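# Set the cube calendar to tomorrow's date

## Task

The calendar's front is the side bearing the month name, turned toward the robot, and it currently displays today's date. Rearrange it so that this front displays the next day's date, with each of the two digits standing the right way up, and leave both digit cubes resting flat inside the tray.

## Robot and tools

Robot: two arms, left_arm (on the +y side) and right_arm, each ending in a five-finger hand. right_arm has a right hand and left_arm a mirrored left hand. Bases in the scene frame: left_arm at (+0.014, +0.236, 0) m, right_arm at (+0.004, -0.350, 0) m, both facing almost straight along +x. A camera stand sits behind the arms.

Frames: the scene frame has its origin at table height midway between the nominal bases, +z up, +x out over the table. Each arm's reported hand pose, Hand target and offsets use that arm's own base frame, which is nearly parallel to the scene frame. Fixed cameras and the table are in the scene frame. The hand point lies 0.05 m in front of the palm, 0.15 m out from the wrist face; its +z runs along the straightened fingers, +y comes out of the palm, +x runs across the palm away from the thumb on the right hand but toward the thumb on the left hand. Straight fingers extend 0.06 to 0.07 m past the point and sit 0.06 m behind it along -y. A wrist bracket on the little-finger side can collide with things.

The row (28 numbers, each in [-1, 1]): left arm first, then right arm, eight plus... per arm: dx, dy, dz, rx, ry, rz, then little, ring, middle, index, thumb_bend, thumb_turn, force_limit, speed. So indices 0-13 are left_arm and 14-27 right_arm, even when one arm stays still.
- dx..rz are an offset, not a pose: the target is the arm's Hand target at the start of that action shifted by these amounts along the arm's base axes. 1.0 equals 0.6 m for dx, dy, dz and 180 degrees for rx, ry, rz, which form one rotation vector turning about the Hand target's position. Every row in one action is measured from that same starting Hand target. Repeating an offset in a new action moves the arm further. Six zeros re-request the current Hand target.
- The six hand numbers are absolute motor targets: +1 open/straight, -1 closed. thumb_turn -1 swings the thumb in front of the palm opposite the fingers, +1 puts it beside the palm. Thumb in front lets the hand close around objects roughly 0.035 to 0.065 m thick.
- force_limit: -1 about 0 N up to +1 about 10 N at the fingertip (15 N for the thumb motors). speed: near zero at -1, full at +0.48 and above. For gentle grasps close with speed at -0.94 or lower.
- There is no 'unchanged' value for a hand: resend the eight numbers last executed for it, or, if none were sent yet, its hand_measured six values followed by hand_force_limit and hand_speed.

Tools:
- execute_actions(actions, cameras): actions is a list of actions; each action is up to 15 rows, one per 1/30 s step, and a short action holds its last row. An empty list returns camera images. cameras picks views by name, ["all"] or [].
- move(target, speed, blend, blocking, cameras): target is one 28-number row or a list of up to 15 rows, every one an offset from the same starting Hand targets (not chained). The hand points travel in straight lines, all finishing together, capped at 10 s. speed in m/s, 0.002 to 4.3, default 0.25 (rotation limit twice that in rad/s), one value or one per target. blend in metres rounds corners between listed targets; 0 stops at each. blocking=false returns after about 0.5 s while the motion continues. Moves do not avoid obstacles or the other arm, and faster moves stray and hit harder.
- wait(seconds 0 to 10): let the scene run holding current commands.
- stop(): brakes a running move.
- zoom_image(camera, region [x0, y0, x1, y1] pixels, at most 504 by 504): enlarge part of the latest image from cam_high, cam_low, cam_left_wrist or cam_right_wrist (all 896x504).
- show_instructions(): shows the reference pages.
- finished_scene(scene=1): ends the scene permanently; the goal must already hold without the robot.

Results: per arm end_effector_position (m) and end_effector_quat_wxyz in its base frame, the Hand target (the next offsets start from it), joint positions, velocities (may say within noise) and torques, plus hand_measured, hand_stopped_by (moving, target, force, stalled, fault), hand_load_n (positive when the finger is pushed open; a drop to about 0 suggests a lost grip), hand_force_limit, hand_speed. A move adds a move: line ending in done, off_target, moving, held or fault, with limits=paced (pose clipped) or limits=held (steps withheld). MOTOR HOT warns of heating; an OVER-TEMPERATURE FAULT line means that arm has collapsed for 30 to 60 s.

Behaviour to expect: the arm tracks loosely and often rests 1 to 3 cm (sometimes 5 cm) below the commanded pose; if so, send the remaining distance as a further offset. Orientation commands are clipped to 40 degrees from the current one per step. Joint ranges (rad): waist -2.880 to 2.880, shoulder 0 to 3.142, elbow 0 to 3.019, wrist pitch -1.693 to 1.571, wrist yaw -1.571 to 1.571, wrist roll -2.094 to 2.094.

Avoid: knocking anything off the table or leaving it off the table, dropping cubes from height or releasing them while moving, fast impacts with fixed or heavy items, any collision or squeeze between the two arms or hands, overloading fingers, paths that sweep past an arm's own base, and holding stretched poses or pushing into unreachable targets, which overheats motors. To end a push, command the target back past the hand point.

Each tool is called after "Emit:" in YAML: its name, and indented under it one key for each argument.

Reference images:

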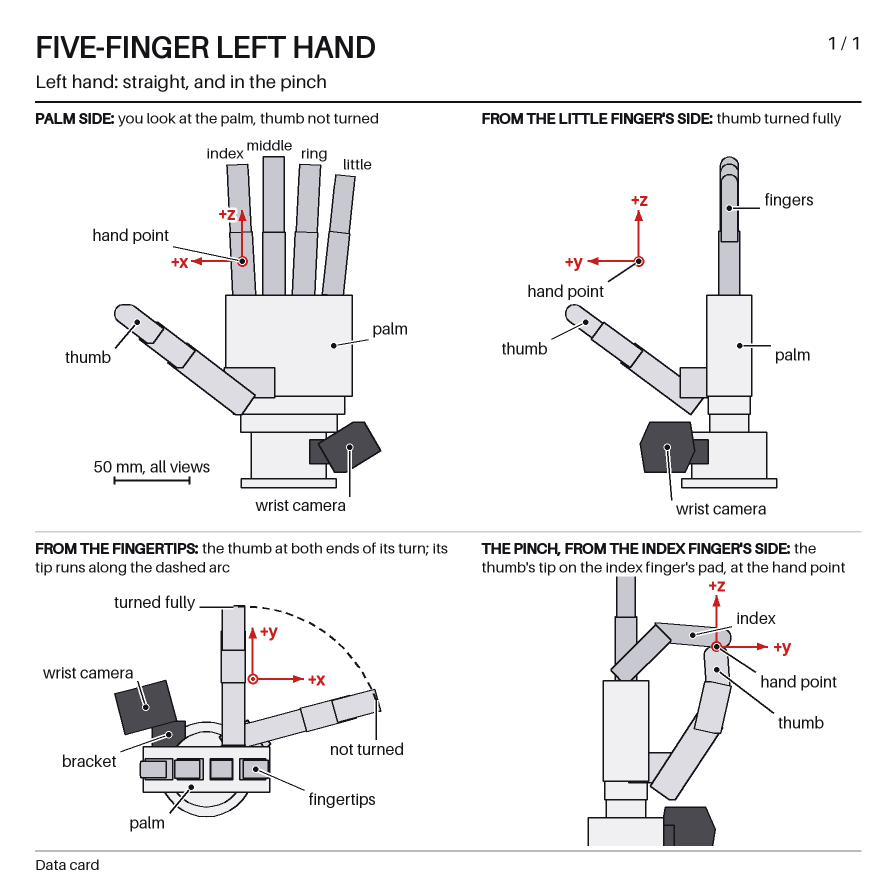

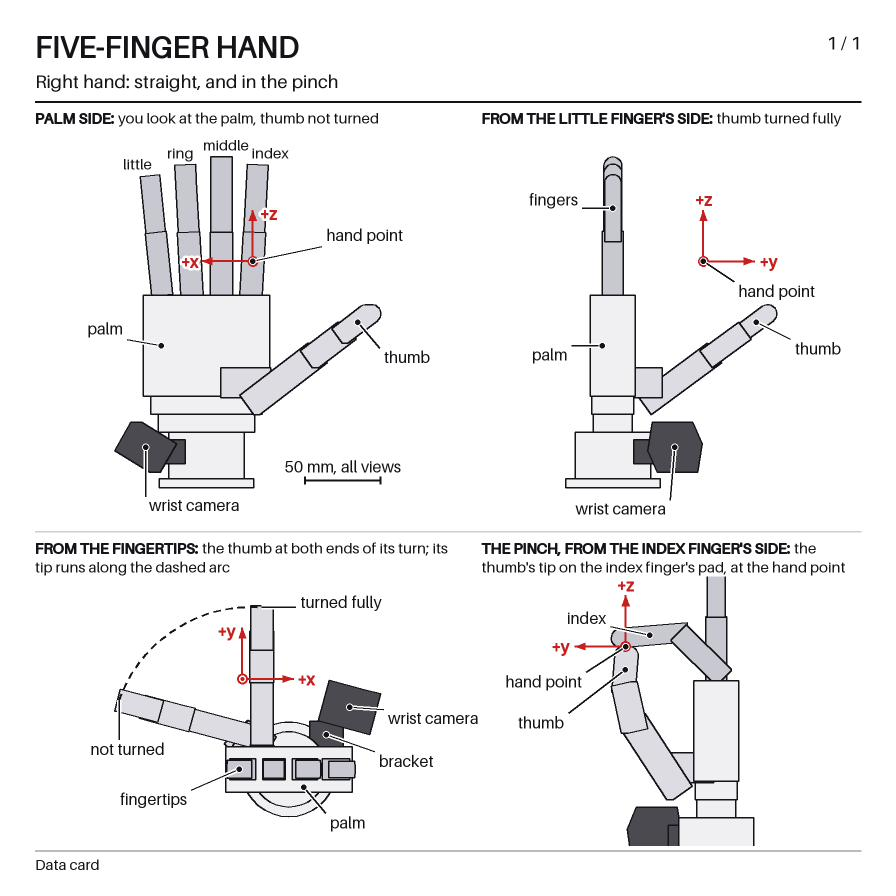

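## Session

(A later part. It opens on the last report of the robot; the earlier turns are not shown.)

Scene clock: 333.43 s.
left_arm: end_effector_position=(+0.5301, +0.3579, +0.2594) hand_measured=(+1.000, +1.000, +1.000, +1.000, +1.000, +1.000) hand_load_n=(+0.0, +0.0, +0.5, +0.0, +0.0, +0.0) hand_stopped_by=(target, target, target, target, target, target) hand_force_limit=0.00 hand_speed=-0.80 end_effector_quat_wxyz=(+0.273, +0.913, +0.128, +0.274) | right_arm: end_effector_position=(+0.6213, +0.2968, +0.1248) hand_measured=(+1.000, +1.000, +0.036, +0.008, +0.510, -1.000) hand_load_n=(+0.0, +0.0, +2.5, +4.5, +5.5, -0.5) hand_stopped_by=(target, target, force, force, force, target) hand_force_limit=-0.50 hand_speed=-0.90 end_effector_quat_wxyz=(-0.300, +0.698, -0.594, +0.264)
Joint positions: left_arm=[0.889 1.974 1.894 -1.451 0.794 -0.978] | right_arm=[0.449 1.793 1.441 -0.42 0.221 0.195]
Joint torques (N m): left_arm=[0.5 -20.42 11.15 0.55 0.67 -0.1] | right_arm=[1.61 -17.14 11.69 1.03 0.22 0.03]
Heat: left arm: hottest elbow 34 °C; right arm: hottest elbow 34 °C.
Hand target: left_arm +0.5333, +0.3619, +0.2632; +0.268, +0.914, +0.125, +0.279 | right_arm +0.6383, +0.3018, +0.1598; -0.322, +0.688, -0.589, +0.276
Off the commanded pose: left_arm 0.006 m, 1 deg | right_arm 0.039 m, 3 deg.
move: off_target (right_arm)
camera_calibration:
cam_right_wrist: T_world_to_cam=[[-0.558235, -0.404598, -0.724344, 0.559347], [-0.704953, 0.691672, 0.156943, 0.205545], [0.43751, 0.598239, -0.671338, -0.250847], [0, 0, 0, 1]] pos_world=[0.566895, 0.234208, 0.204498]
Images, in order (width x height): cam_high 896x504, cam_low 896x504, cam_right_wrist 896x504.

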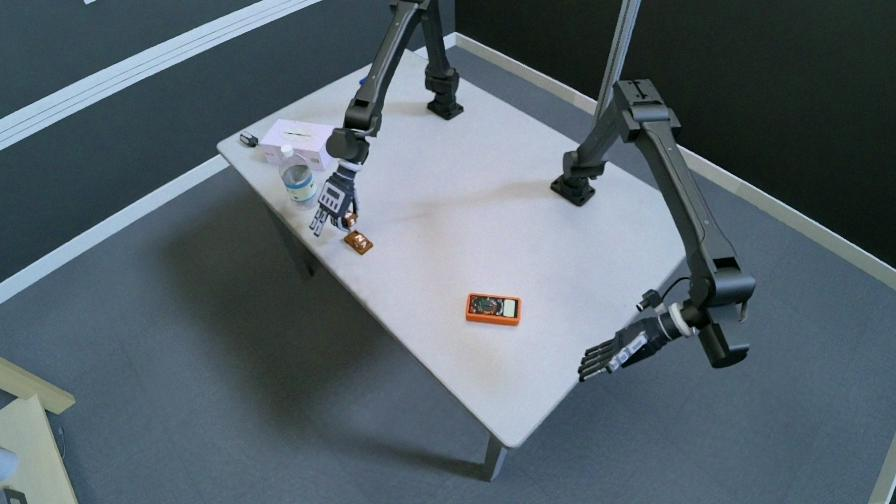

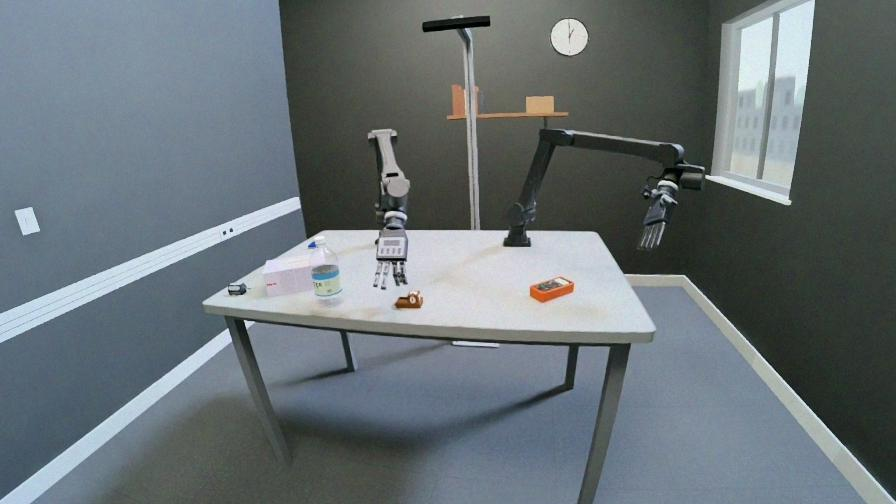

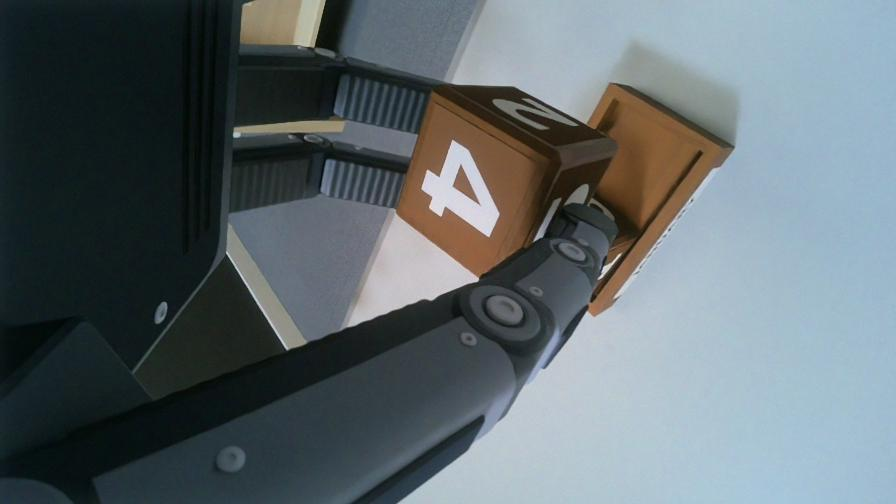

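Emit:
move:
  target: [0,0,0,0,0,0,1,1,1,1,1,1,0,-0.8,-0.23,-0.0863,0,0,0,0.25,1,1,0.0,0.0,0.3,-1,-0.5,-0.9]
  speed: 0.2
  cameras: ["cam_right_wrist", "cam_low", "cam_high"]

Emit:
zoom_image:
  camera: "cam_high"
  region: [310, 180, 430, 280]

Emit:
zoom_image:
  camera: "cam_low"
  region: [350, 220, 450, 320]

Scene clock: 378.67 s.
left_arm: end_effector_position=(+0.5301, +0.3579, +0.2594) hand_measured=(+1.000, +1.000, +1.000, +1.000, +1.000, +1.000) hand_load_n=(+0.0, +0.0, +0.0, +0.0, +0.0, +0.0) hand_stopped_by=(target, target, target, target, target, target) hand_force_limit=0.00 hand_speed=-0.80 end_effector_quat_wxyz=(+0.273, +0.913, +0.128, +0.274) | right_arm: end_effector_position=(+0.5022, +0.2565, +0.1544) hand_measured=(+1.000, +1.000, +0.036, +0.008, +0.510, -1.000) hand_load_n=(+0.0, +0.0, +2.5, +4.5, +5.5, -0.5) hand_stopped_by=(target, target, force, force, force, target) hand_force_limit=-0.50 hand_speed=-0.90 end_effector_quat_wxyz=(-0.403, +0.861, -0.283, +0.128)
Joint positions: left_arm=[0.889 1.974 1.894 -1.451 0.794 -0.978] | right_arm=[0.312 1.537 1.182 -0.451 -0.471 -0.432]
Joint torques (N m): left_arm=[0.56 -20.37 11.25 0.55 0.66 -0.09] | right_arm=[0.62 -13.27 7.21 1.1 -0.39 -0.01]
Heat: left arm: hottest elbow 34 °C; right arm: hottest elbow 35 °C.
Hand target: left_arm +0.5333, +0.3619, +0.2632; +0.268, +0.914, +0.125, +0.279 | right_arm +0.5002, +0.2500, +0.1596; -0.403, +0.861, -0.281, +0.131
Off the commanded pose: left_arm 0.006 m, 1 deg | right_arm 0.009 m, 0 deg.
move: done
camera_calibration:
cam_right_wrist: T_world_to_cam=[[-0.0979023, -0.642705, -0.759832, 0.333343], [-0.989902, -0.0157555, 0.140873, 0.471887], [-0.102511, 0.765952, -0.634673, 0.0677783], [0, 0, 0, 1]] pos_world=[0.506705, 0.169761, 0.229826]
Images, in order (width x height): cam_high 896x504, cam_low 896x504, cam_right_wrist 896x504.

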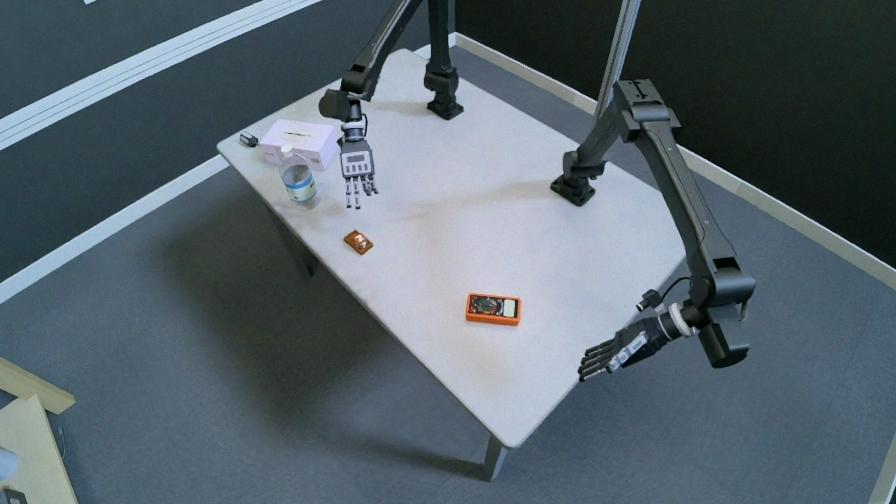

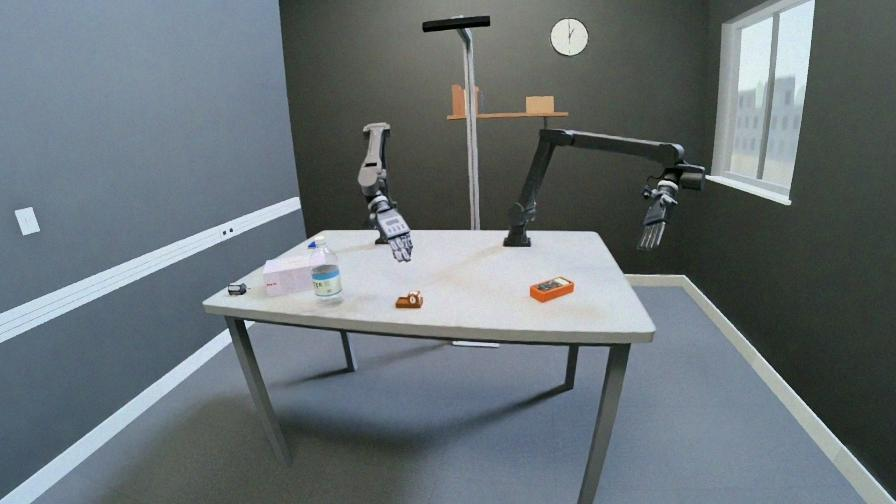

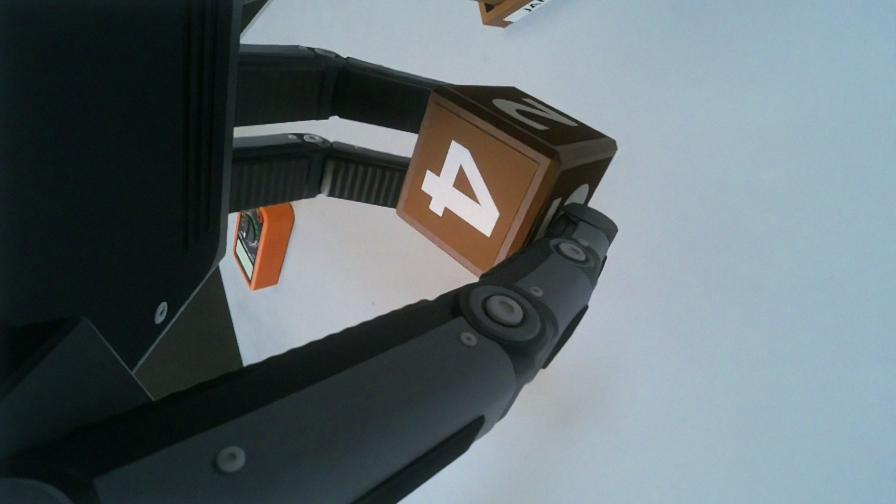

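Scaled by 4.200 from the camera's 896x504 image, which has a finer 1280x720 frame.

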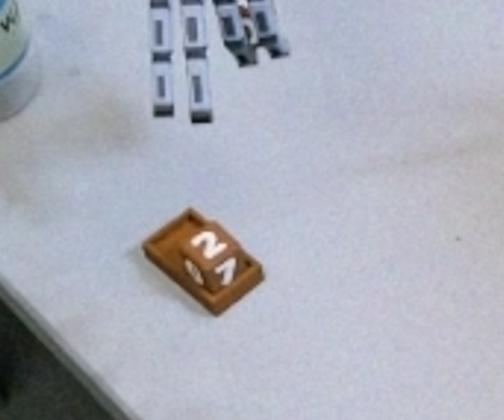

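Scaled by 5.040 from the camera's 896x504 image, which has a finer 1280x720 frame.

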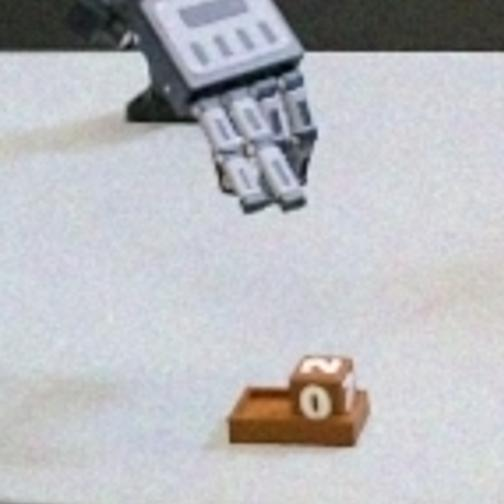

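Emit:
move:
  target: [0,0,0,0,0,0,1,1,1,1,1,1,0,-0.8,0,0,-0.15,0,0,0,1,1,0.0,0.0,0.3,-1,-0.5,-0.9]
  speed: 0.12
  cameras: ["cam_right_wrist", "cam_low", "cam_high"]

Emit:
zoom_image:
  camera: "cam_low"
  region: [370, 230, 430, 290]

Scene clock: 383.47 s.
left_arm: end_effector_position=(+0.5301, +0.3579, +0.2594) hand_measured=(+1.000, +1.000, +1.000, +1.000, +1.000, +1.000) hand_load_n=(+0.0, +0.0, +0.0, +0.0, +0.0, +0.0) hand_stopped_by=(target, target, target, target, target, target) hand_force_limit=0.00 hand_speed=-0.80 end_effector_quat_wxyz=(+0.273, +0.913, +0.128, +0.274) | right_arm: end_effector_position=(+0.4946, +0.2539, +0.0721) hand_measured=(+1.000, +1.000, +0.036, +0.008, +0.510, -1.000) hand_load_n=(+0.0, +0.0, +2.5, +4.5, +5.5, -0.5) hand_stopped_by=(target, target, force, force, force, target) hand_force_limit=-0.50 hand_speed=-0.90 end_effector_quat_wxyz=(-0.400, +0.863, -0.284, +0.125)
Joint positions: left_arm=[0.889 1.974 1.894 -1.451 0.794 -0.978] | right_arm=[0.312 1.622 1.047 -0.242 -0.471 -0.434]
Joint torques (N m): left_arm=[0.62 -20.42 11.28 0.55 0.67 -0.11] | right_arm=[0.79 -12.45 6.65 2.55 -0.39 -0.01]
Heat: left arm: hottest elbow 34 °C; right arm: hottest elbow 35 °C.
Hand target: left_arm +0.5333, +0.3619, +0.2632; +0.268, +0.914, +0.125, +0.279 | right_arm +0.5002, +0.2501, +0.0698; -0.403, +0.861, -0.281, +0.131
Off the commanded pose: left_arm 0.006 m, 1 deg | right_arm 0.007 m, 1 deg.
move: done
camera_calibration:
cam_right_wrist: T_world_to_cam=[[-0.104183, -0.646329, -0.755913, 0.272063], [-0.988493, -0.0165213, 0.150365, 0.474688], [-0.109674, 0.76288, -0.63717, 0.0212688], [0, 0, 0, 1]] pos_world=[0.499903, 0.167459, 0.147832]
Images, in order (width x height): cam_high 896x504, cam_low 896x504, cam_right_wrist 896x504.

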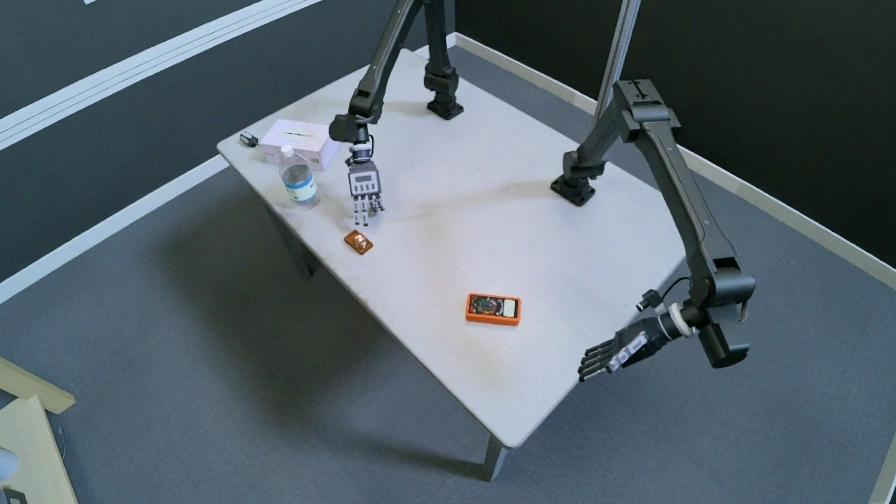

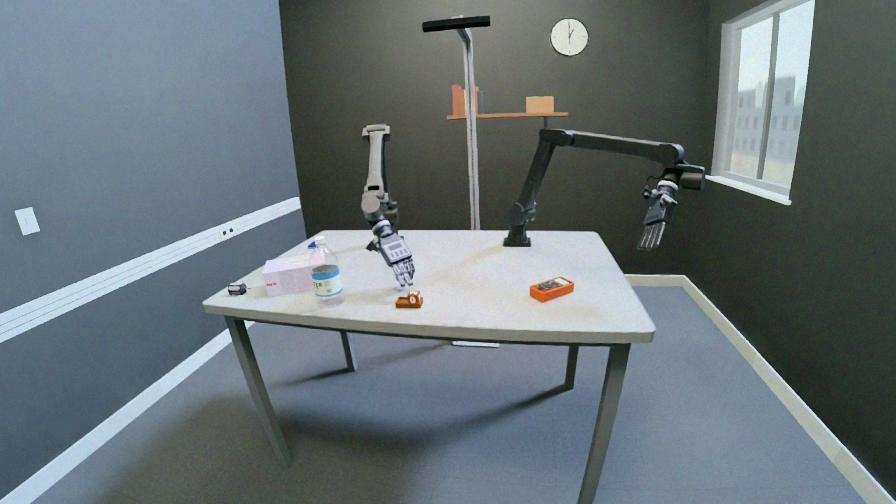

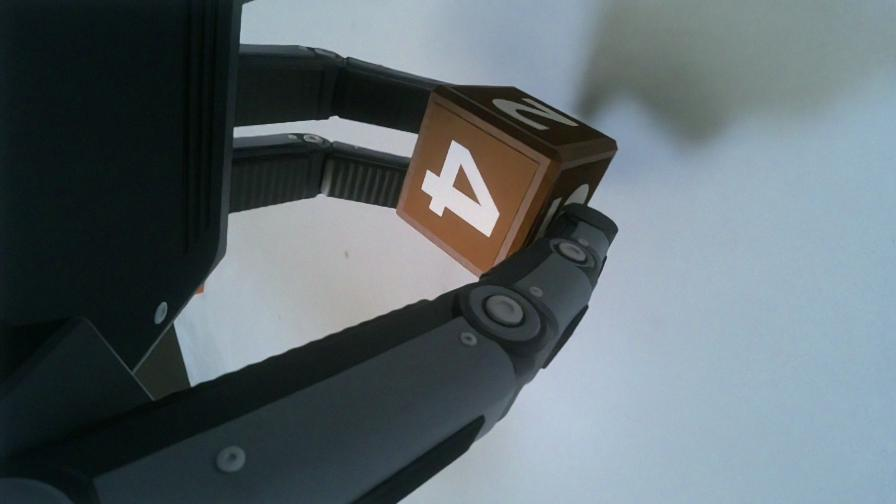

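Scaled by 8.400 from the camera's 896x504 image, which has a finer 1280x720 frame.

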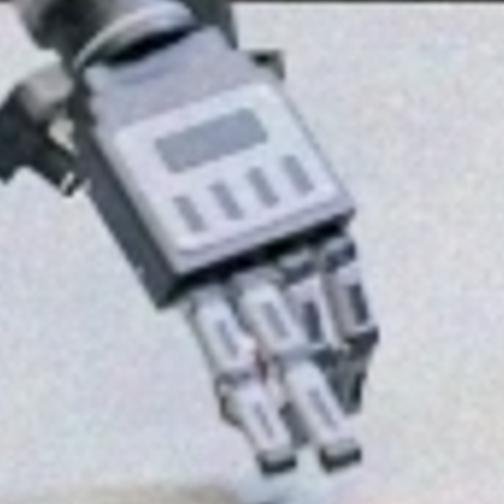

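Emit:
move:
  target: [0,0,0,0,0,0,1,1,1,1,1,1,0,-0.8,0,0,-0.035,0,0,0,1,1,0.0,0.0,0.3,-1,-0.5,-0.9]
  speed: 0.08
  cameras: ["cam_right_wrist", "cam_low"]

Emit:
zoom_image:
  camera: "cam_low"
  region: [370, 230, 430, 290]

Scene clock: 387.63 s.
left_arm: end_effector_position=(+0.5301, +0.3579, +0.2594) hand_measured=(+1.000, +1.000, +1.000, +1.000, +1.000, +1.000) hand_load_n=(+0.0, +0.0, +0.0, +0.0, +0.0, +0.0) hand_stopped_by=(target, target, target, target, target, target) hand_force_limit=0.00 hand_speed=-0.80 end_effector_quat_wxyz=(+0.273, +0.913, +0.128, +0.274) | right_arm: end_effector_position=(+0.4956, +0.2542, +0.0531) hand_measured=(+1.000, +1.000, +0.036, +0.008, +0.510, -1.000) hand_load_n=(+0.0, +0.0, +2.5, +4.5, +5.5, -0.5) hand_stopped_by=(target, target, force, force, force, target) hand_force_limit=-0.50 hand_speed=-0.90 end_effector_quat_wxyz=(-0.401, +0.862, -0.283, +0.126)
Joint positions: left_arm=[0.889 1.974 1.894 -1.451 0.794 -0.978] | right_arm=[0.312 1.652 1.025 -0.185 -0.471 -0.434]
Joint torques (N m): left_arm=[0.73 -20.6 11.14 0.58 0.67 -0.09] | right_arm=[0.79 -11.99 6.39 2.51 -0.4 0.03]
Heat: left arm: hottest elbow 34 °C; right arm: hottest elbow 35 °C.
Hand target: left_arm +0.5333, +0.3619, +0.2632; +0.268, +0.914, +0.125, +0.279 | right_arm +0.5002, +0.2501, +0.0487; -0.403, +0.861, -0.281, +0.131
Off the commanded pose: left_arm 0.006 m, 1 deg | right_arm 0.008 m, 1 deg.
move: done
camera_calibration:
cam_right_wrist: T_world_to_cam=[[-0.101194, -0.645341, -0.757163, 0.2564], [-0.989085, -0.0166691, 0.146397, 0.479074], [-0.107097, 0.763713, -0.63661, 0.00758329], [0, 0, 0, 1]] pos_world=[0.500603, 0.167659, 0.128829]
Images, in order (width x height): cam_low 896x504, cam_right_wrist 896x504.

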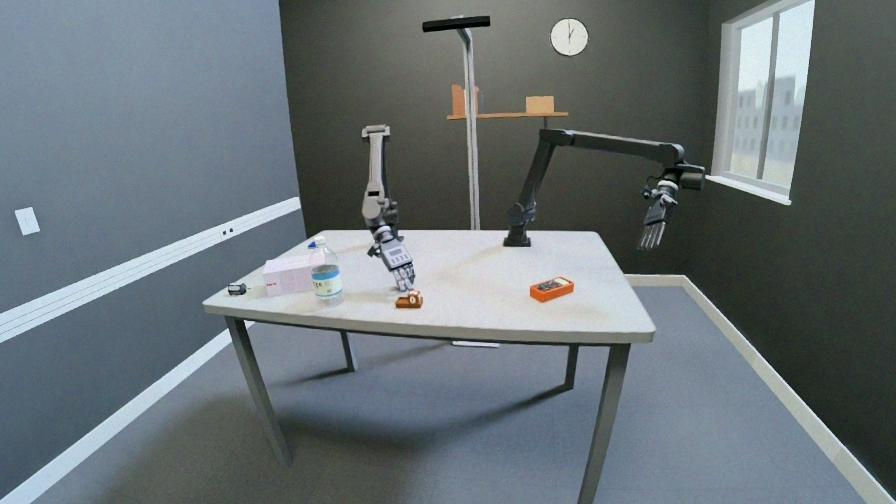

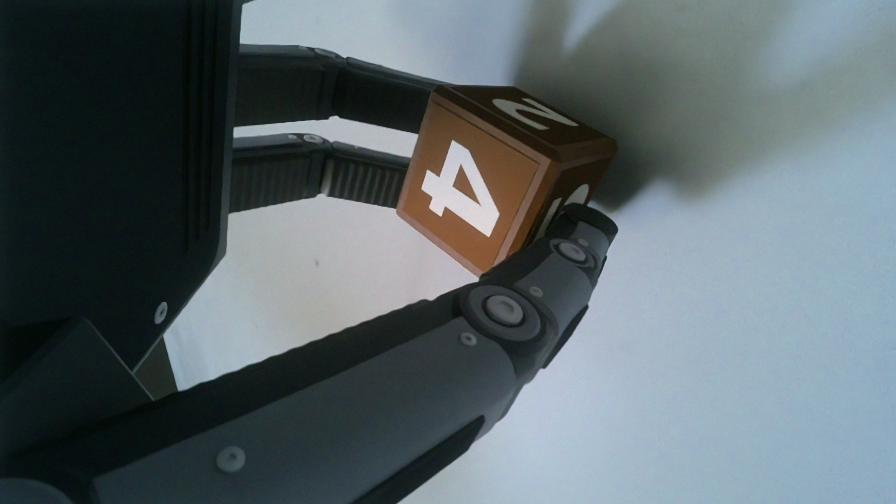

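Scaled by 8.400 from the camera's 896x504 image, which has a finer 1280x720 frame.

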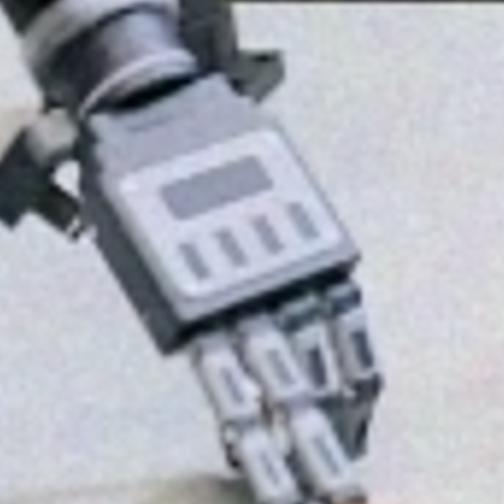

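Emit:
move:
  target: [0,0,0,0,0,0,1,1,1,1,1,1,0,-0.8,0,0,-0.018,0,0,0,1,1,0.0,0.0,0.3,-1,-0.5,-0.9]
  speed: 0.06
  cameras: ["cam_right_wrist"]

Scene clock: 391.17 s.
left_arm: end_effector_position=(+0.5301, +0.3579, +0.2594) hand_measured=(+1.000, +1.000, +1.000, +1.000, +1.000, +1.000) hand_load_n=(+0.0, +0.0, +0.0, +0.0, +0.0, +0.0) hand_stopped_by=(target, target, target, target, target, target) hand_force_limit=0.00 hand_speed=-0.80 end_effector_quat_wxyz=(+0.273, +0.913, +0.128, +0.274) | right_arm: end_effector_position=(+0.4976, +0.2551, +0.0479) hand_measured=(+1.000, +1.000, +0.036, +0.008, +0.510, -1.000) hand_load_n=(+0.0, +0.0, +2.5, +4.5, +6.0, -0.5) hand_stopped_by=(target, target, force, force, force, target) hand_force_limit=-0.50 hand_speed=-0.90 end_effector_quat_wxyz=(-0.404, +0.861, -0.281, +0.130)
Joint positions: left_arm=[0.889 1.974 1.894 -1.451 0.794 -0.978] | right_arm=[0.312 1.663 1.017 -0.156 -0.472 -0.434]
Joint torques (N m): left_arm=[0.62 -20.42 11.18 0.59 0.67 -0.08] | right_arm=[1.03 -11.69 5.93 2.36 -0.35 0.01]
Heat: left arm: hottest elbow 34 °C; right arm: hottest elbow 34 °C.
Hand target: left_arm +0.5333, +0.3619, +0.2632; +0.268, +0.914, +0.125, +0.279 | right_arm +0.5001, +0.2502, +0.0379; -0.403, +0.861, -0.281, +0.131
Off the commanded pose: left_arm 0.006 m, 1 deg | right_arm 0.012 m, 0 deg.
move: off_target (right_arm)
camera_calibration:
cam_right_wrist: T_world_to_cam=[[-0.0924862, -0.641986, -0.761118, 0.248302], [-0.990563, -0.0183299, 0.135828, 0.483501], [-0.101151, 0.766497, -0.634232, 0.0000125016], [0, 0, 0, 1]] pos_world=[0.501904, 0.168259, 0.123322]
Images, in order (width x height): cam_right_wrist 896x504.

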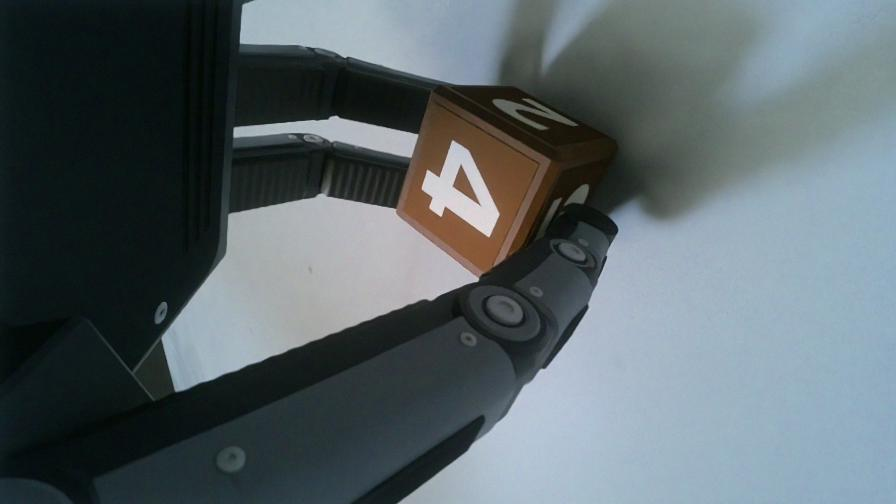

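Emit:
move:
  target: [0,0,0,0,0,0,1,1,1,1,1,1,0,-0.8,0,0,-0.014,0,0,0,1,1,0.0,0.0,0.3,-1,-0.5,-0.9]
  speed: 0.06
  cameras: ["cam_right_wrist"]

Emit:
zoom_image:
  camera: "cam_right_wrist"
  region: [480, 60, 720, 240]

Scene clock: 395.17 s.
left_arm: end_effector_position=(+0.5301, +0.3579, +0.2594) hand_measured=(+1.000, +1.000, +1.000, +1.000, +1.000, +1.000) hand_load_n=(+0.0, +0.0, +0.0, +0.0, +0.5, +0.0) hand_stopped_by=(target, target, target, target, target, target) hand_force_limit=0.00 hand_speed=-0.80 end_effector_quat_wxyz=(+0.273, +0.913, +0.128, +0.274) | right_arm: end_effector_position=(+0.4999, +0.2561, +0.0471) hand_measured=(+1.000, +1.000, +0.036, +0.008, +0.510, -1.000) hand_load_n=(+0.0, +0.0, +2.0, +4.0, +6.5, +0.0) hand_stopped_by=(target, target, force, force, force, target) hand_force_limit=-0.50 hand_speed=-0.90 end_effector_quat_wxyz=(-0.409, +0.859, -0.278, +0.135)
Joint positions: left_arm=[0.889 1.974 1.894 -1.451 0.794 -0.978] | right_arm=[0.311 1.666 1.012 -0.132 -0.474 -0.434]
Joint torques (N m): left_arm=[0.56 -20.6 11.18 0.64 0.68 -0.09] | right_arm=[1.03 -10.4 5.46 2.44 -0.23 0]
Heat: left arm: hottest elbow 34 °C; right arm: hottest elbow 34 °C.
Hand target: left_arm +0.5333, +0.3619, +0.2632; +0.268, +0.914, +0.125, +0.279 | right_arm +0.5002, +0.2500, +0.0295; -0.403, +0.861, -0.281, +0.131
Off the commanded pose: left_arm 0.006 m, 1 deg | right_arm 0.019 m, 1 deg.
move: off_target (right_arm)
camera_calibration:
cam_right_wrist: T_world_to_cam=[[-0.0810022, -0.637344, -0.76631, 0.241827], [-0.992336, -0.0204095, 0.121869, 0.488023], [-0.0933123, 0.770309, -0.630806, -0.0060653], [0, 0, 0, 1]] pos_world=[0.503306, 0.168759, 0.122013]
Images, in order (width x height): cam_right_wrist 896x504.

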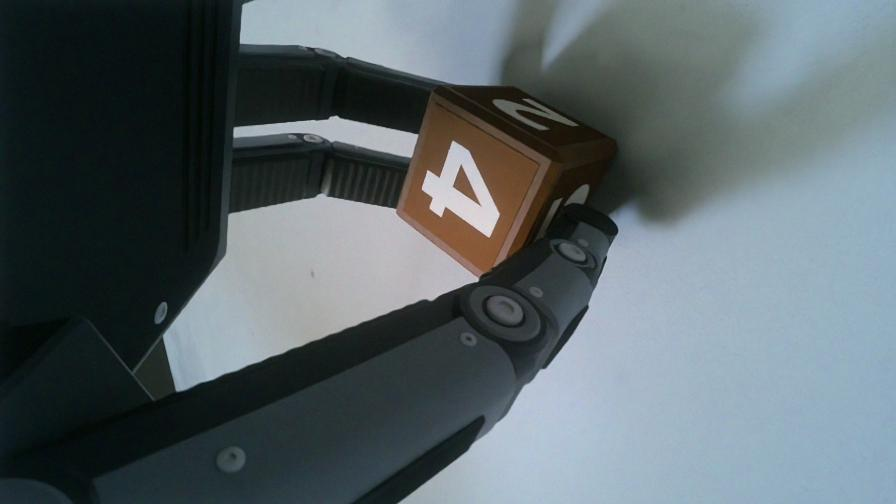

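Scaled by 2.100 from the camera's 896x504 image, which has a finer 1280x720 frame.

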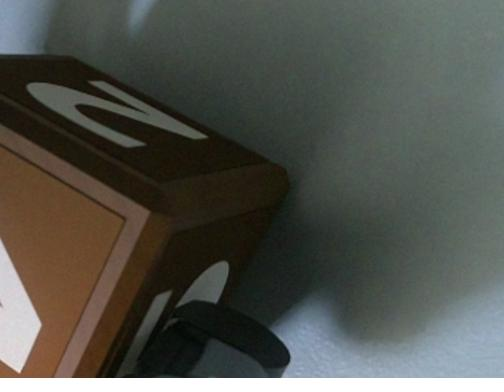

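Emit:
move:
  target:
    - [0,0,0,0,0,0,1,1,1,1,1,1,0,-0.8,0,0,0.025,0,0,0,1,1,0.0,0.0,0.3,-1,-0.5,-0.9]
    - [0,0,0,0,0,0,1,1,1,1,1,1,0,-0.8,0,0,0.025,0,0,0,1,1,0.4,0.4,0.8,-1,-0.5,-0.75]
  speed: 0.06
  cameras: ["cam_right_wrist"]

Scene clock: 403.07 s.
left_arm: end_effector_position=(+0.5301, +0.3579, +0.2594) hand_measured=(+1.000, +1.000, +1.000, +1.000, +1.000, +1.000) hand_load_n=(+0.0, +0.0, +0.0, +0.0, +0.0, +0.0) hand_stopped_by=(target, target, target, target, target, target) hand_force_limit=0.00 hand_speed=-0.80 end_effector_quat_wxyz=(+0.273, +0.913, +0.128, +0.274) | right_arm: end_effector_position=(+0.5003, +0.2541, +0.0492) hand_measured=(+1.000, +1.000, +0.400, +0.400, +0.800, -1.000) hand_load_n=(+0.0, +0.0, +0.0, +0.0, +0.0, +0.0) hand_stopped_by=(target, target, target, target, target, target) hand_force_limit=-0.50 hand_speed=-0.75 end_effector_quat_wxyz=(-0.409, +0.858, -0.279, +0.135)
Joint positions: left_arm=[0.889 1.974 1.894 -1.451 0.794 -0.978] | right_arm=[0.308 1.661 1.012 -0.137 -0.475 -0.434]
Joint torques (N m): left_arm=[0.5 -20.37 11.21 0.51 0.68 -0.07] | right_arm=[0.91 -11.99 6.99 0.96 -0.28 0]
Heat: left arm: hottest elbow 34 °C; right arm: hottest elbow 34 °C.
Hand target: left_arm +0.5333, +0.3619, +0.2632; +0.268, +0.914, +0.125, +0.279 | right_arm +0.5002, +0.2500, +0.0445; -0.403, +0.861, -0.281, +0.131
Off the commanded pose: left_arm 0.006 m, 1 deg | right_arm 0.006 m, 1 deg.
move: done
camera_calibration:
cam_right_wrist: T_world_to_cam=[[-0.0829033, -0.636563, -0.766755, 0.242969], [-0.99243, -0.0172157, 0.121596, 0.48729], [-0.090604, 0.771032, -0.630318, -0.00480939], [0, 0, 0, 1]] pos_world=[0.503309, 0.166763, 0.124014]
Images, in order (width x height): cam_right_wrist 896x504.

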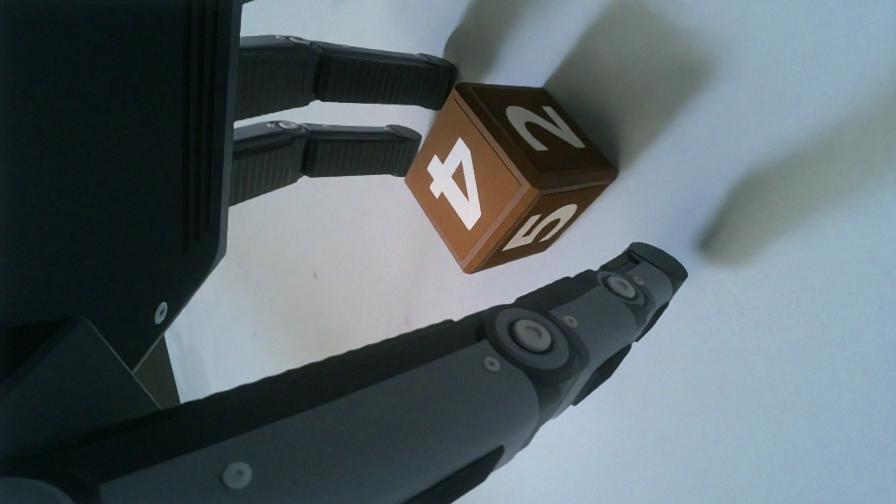

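Emit:
move:
  target:
    - [0,0,0,0,0,0,1,1,1,1,1,1,0,-0.8,0,0,0.183,0,0,0,1,1,0.5,0.5,0.85,-1,-0.5,-0.5]
    - [0,0,0,0,0,0,1,1,1,1,1,1,0,-0.8,0.225,0.158,0.175,0,0,-0.25,1,1,0.4,0.4,0.75,-1,-0.5,-0.5]
  speed: 0.15
  cameras: ["cam_right_wrist","cam_high"]

Emit:
zoom_image:
  camera: "cam_right_wrist"
  region: [460, 60, 780, 340]

Scene clock: 417.90 s.
left_arm: end_effector_position=(+0.5301, +0.3579, +0.2594) hand_measured=(+1.000, +1.000, +1.000, +1.000, +1.000, +1.000) hand_load_n=(+0.0, +0.0, +0.0, +0.0, +0.0, +0.0) hand_stopped_by=(target, target, target, target, target, target) hand_force_limit=0.00 hand_speed=-0.80 end_effector_quat_wxyz=(+0.273, +0.913, +0.128, +0.274) | right_arm: end_effector_position=(+0.6220, +0.3312, +0.1336) hand_measured=(+1.000, +1.000, +0.400, +0.400, +0.750, -1.000) hand_load_n=(-0.5, +0.0, +0.0, +0.0, +0.0, +0.0) hand_stopped_by=(target, target, target, target, target, target) hand_force_limit=-0.50 hand_speed=-0.50 end_effector_quat_wxyz=(-0.309, +0.695, -0.590, +0.273)
Joint positions: left_arm=[0.889 1.974 1.894 -1.451 0.794 -0.978] | right_arm=[0.503 1.816 1.488 -0.426 0.267 0.224]
Joint torques (N m): left_arm=[0.56 -20.6 11.19 0.64 0.67 -0.08] | right_arm=[2.14 -15.21 11.85 1.13 0.35 0.18]
Heat: left arm: hottest elbow 35 °C; right arm: hottest elbow 34 °C.
Hand target: left_arm +0.5333, +0.3619, +0.2632; +0.268, +0.914, +0.125, +0.279 | right_arm +0.6351, +0.3449, +0.1493; -0.322, +0.688, -0.589, +0.275
Off the commanded pose: left_arm 0.006 m, 1 deg | right_arm 0.025 m, 2 deg.
move: off_target (right_arm); target 2's new numbers were sent with right_arm's hand 0.024 m and 2 deg from that target
camera_calibration:
cam_right_wrist: T_world_to_cam=[[-0.537724, -0.404901, -0.739532, 0.56937], [-0.709959, 0.690563, 0.138132, 0.186958], [0.454764, 0.599315, -0.658795, -0.278611], [0, 0, 0, 1]] pos_world=[0.565599, 0.268408, 0.211696]
Images, in order (width x height): cam_high 896x504, cam_right_wrist 896x504.

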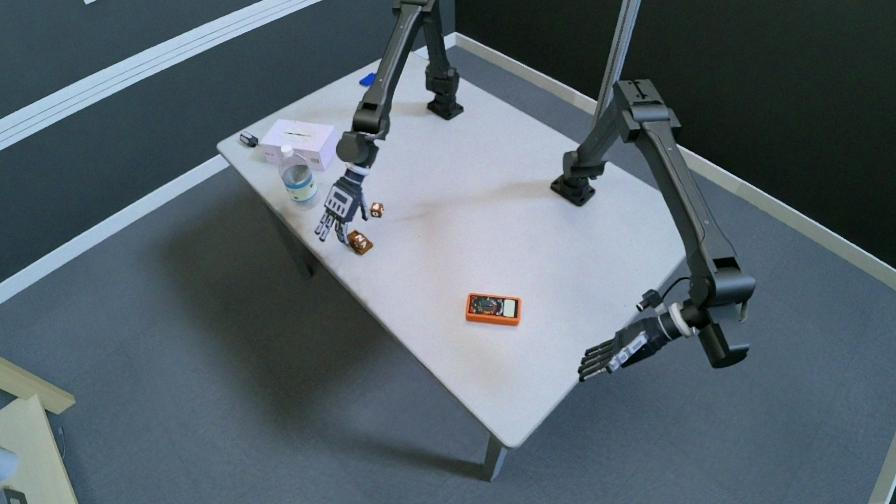

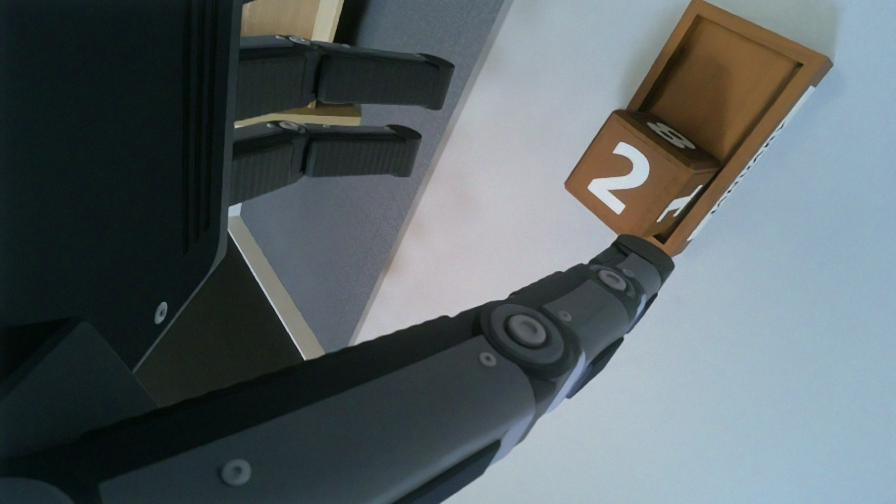

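Scaled by 1.575 from the camera's 896x504 image, which has a finer 1280x720 frame.

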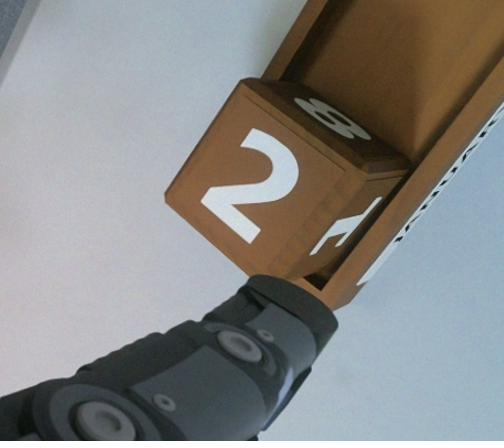

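Emit:
move:
  target: [0,0,0,0,0,0,1,1,1,1,1,1,0,-0.8,0.003,0.003,-0.075,0,0,-0.022,1,1,0.5,0.5,0.8,-1,-0.5,-0.5]
  speed: 0.1
  cameras: ["cam_right_wrist"]

Emit:
zoom_image:
  camera: "cam_right_wrist"
  region: [400, 40, 760, 340]

Scene clock: 467.67 s.
left_arm: end_effector_position=(+0.5301, +0.3579, +0.2594) hand_measured=(+1.000, +1.000, +1.000, +1.000, +1.000, +1.000) hand_load_n=(+0.0, +0.0, +0.0, +0.0, +0.0, +0.0) hand_stopped_by=(target, target, target, target, target, target) hand_force_limit=0.00 hand_speed=-0.80 end_effector_quat_wxyz=(+0.273, +0.913, +0.128, +0.274) | right_arm: end_effector_position=(+0.6324, +0.3368, +0.1042) hand_measured=(+1.000, +1.000, +0.500, +0.500, +0.800, -1.000) hand_load_n=(+0.0, +0.0, +0.0, +0.0, +0.0, +0.0) hand_stopped_by=(target, target, target, target, target, target) hand_force_limit=-0.50 hand_speed=-0.50 end_effector_quat_wxyz=(-0.302, +0.672, -0.613, +0.285)
Joint positions: left_arm=[0.889 1.974 1.894 -1.451 0.794 -0.978] | right_arm=[0.516 1.873 1.488 -0.38 0.329 0.282]
Joint torques (N m): left_arm=[0.62 -20.6 11.18 0.51 0.67 -0.09] | right_arm=[1.67 -16.44 8.28 2.56 0.38 0.16]
Heat: left arm: hottest elbow 35 °C; right arm: hottest elbow 39 °C.
Hand target: left_arm +0.5333, +0.3619, +0.2632; +0.268, +0.914, +0.125, +0.279 | right_arm +0.6370, +0.3467, +0.1045; -0.312, +0.667, -0.613, +0.286
Off the commanded pose: left_arm 0.006 m, 1 deg | right_arm 0.011 m, 1 deg.
move: off_target (right_arm)
camera_calibration:
cam_right_wrist: T_world_to_cam=[[-0.559194, -0.365452, -0.744141, 0.556234], [-0.661182, 0.738094, 0.134371, 0.147968], [0.50014, 0.567152, -0.654369, -0.324338], [0, 0, 0, 1]] pos_world=[0.571092, 0.278012, 0.181798]
Images, in order (width x height): cam_right_wrist 896x504.

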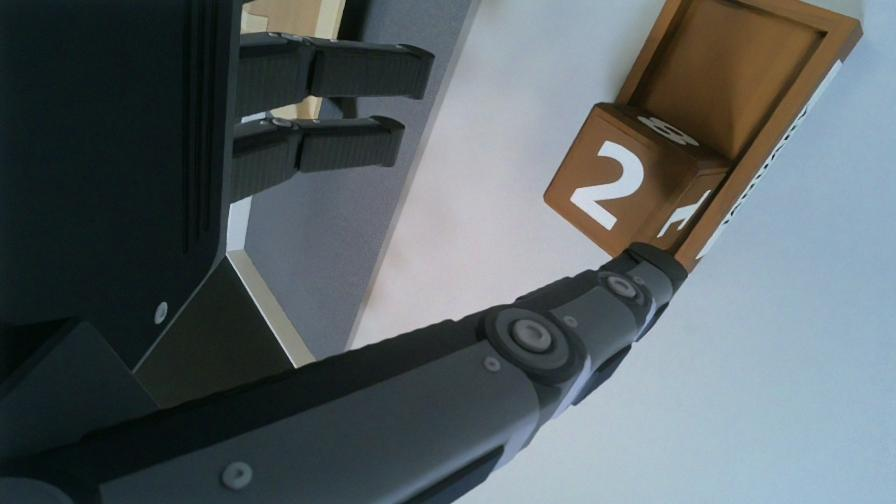

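Scaled by 1.400 from the camera's 896x504 image, which has a finer 1280x720 frame.

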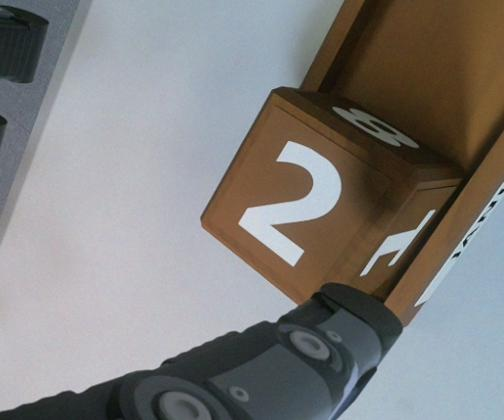

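Emit:
move:
  target: [0,0,0,0,0,0,1,1,1,1,1,1,0,-0.8,-0.012,-0.0033,-0.035,0,0,0,1,1,0.5,0.5,0.8,-1,-0.5,-0.5]
  speed: 0.1
  cameras: ["cam_right_wrist"]

Emit:
zoom_image:
  camera: "cam_right_wrist"
  region: [400, 40, 760, 340]

Scene clock: 477.83 s.
left_arm: end_effector_position=(+0.5301, +0.3579, +0.2594) hand_measured=(+1.000, +1.000, +1.000, +1.000, +1.000, +1.000) hand_load_n=(+0.0, +0.0, +0.0, +0.0, +0.0, +0.0) hand_stopped_by=(target, target, target, target, target, target) hand_force_limit=0.00 hand_speed=-0.80 end_effector_quat_wxyz=(+0.273, +0.913, +0.128, +0.274) | right_arm: end_effector_position=(+0.6311, +0.3371, +0.0932) hand_measured=(+1.000, +1.000, +0.500, +0.500, +0.800, -1.000) hand_load_n=(+0.0, +0.0, +0.0, +0.0, +0.0, +0.0) hand_stopped_by=(target, target, target, target, target, target) hand_force_limit=-0.50 hand_speed=-0.50 end_effector_quat_wxyz=(-0.310, +0.668, -0.612, +0.288)
Joint positions: left_arm=[0.889 1.974 1.894 -1.451 0.794 -0.978] | right_arm=[0.518 1.875 1.452 -0.324 0.331 0.285]
Joint torques (N m): left_arm=[0.44 -20.31 11.22 0.55 0.66 -0.09] | right_arm=[2.14 -16.26 6.99 2.45 0.37 0.2]
Heat: left arm: hottest elbow 35 °C; right arm: hottest elbow 38 °C.
Hand target: left_arm +0.5333, +0.3619, +0.2632; +0.268, +0.914, +0.125, +0.279 | right_arm +0.6297, +0.3448, +0.0834; -0.312, +0.667, -0.613, +0.286
Off the commanded pose: left_arm 0.006 m, 1 deg | right_arm 0.012 m, 0 deg.
move: off_target (right_arm)
camera_calibration:
cam_right_wrist: T_world_to_cam=[[-0.547862, -0.357586, -0.756293, 0.538812], [-0.661961, 0.738081, 0.130553, 0.149244], [0.511522, 0.572161, -0.641075, -0.341156], [0, 0, 0, 1]] pos_world=[0.568497, 0.277713, 0.16931]
Images, in order (width x height): cam_right_wrist 896x504.

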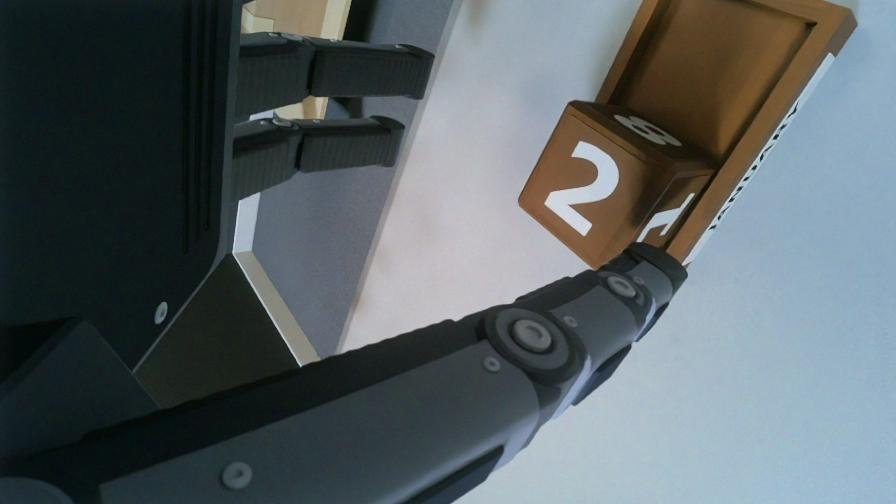

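Scaled by 1.400 from the camera's 896x504 image, which has a finer 1280x720 frame.

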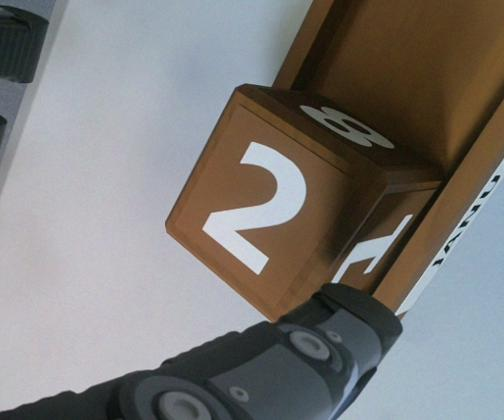

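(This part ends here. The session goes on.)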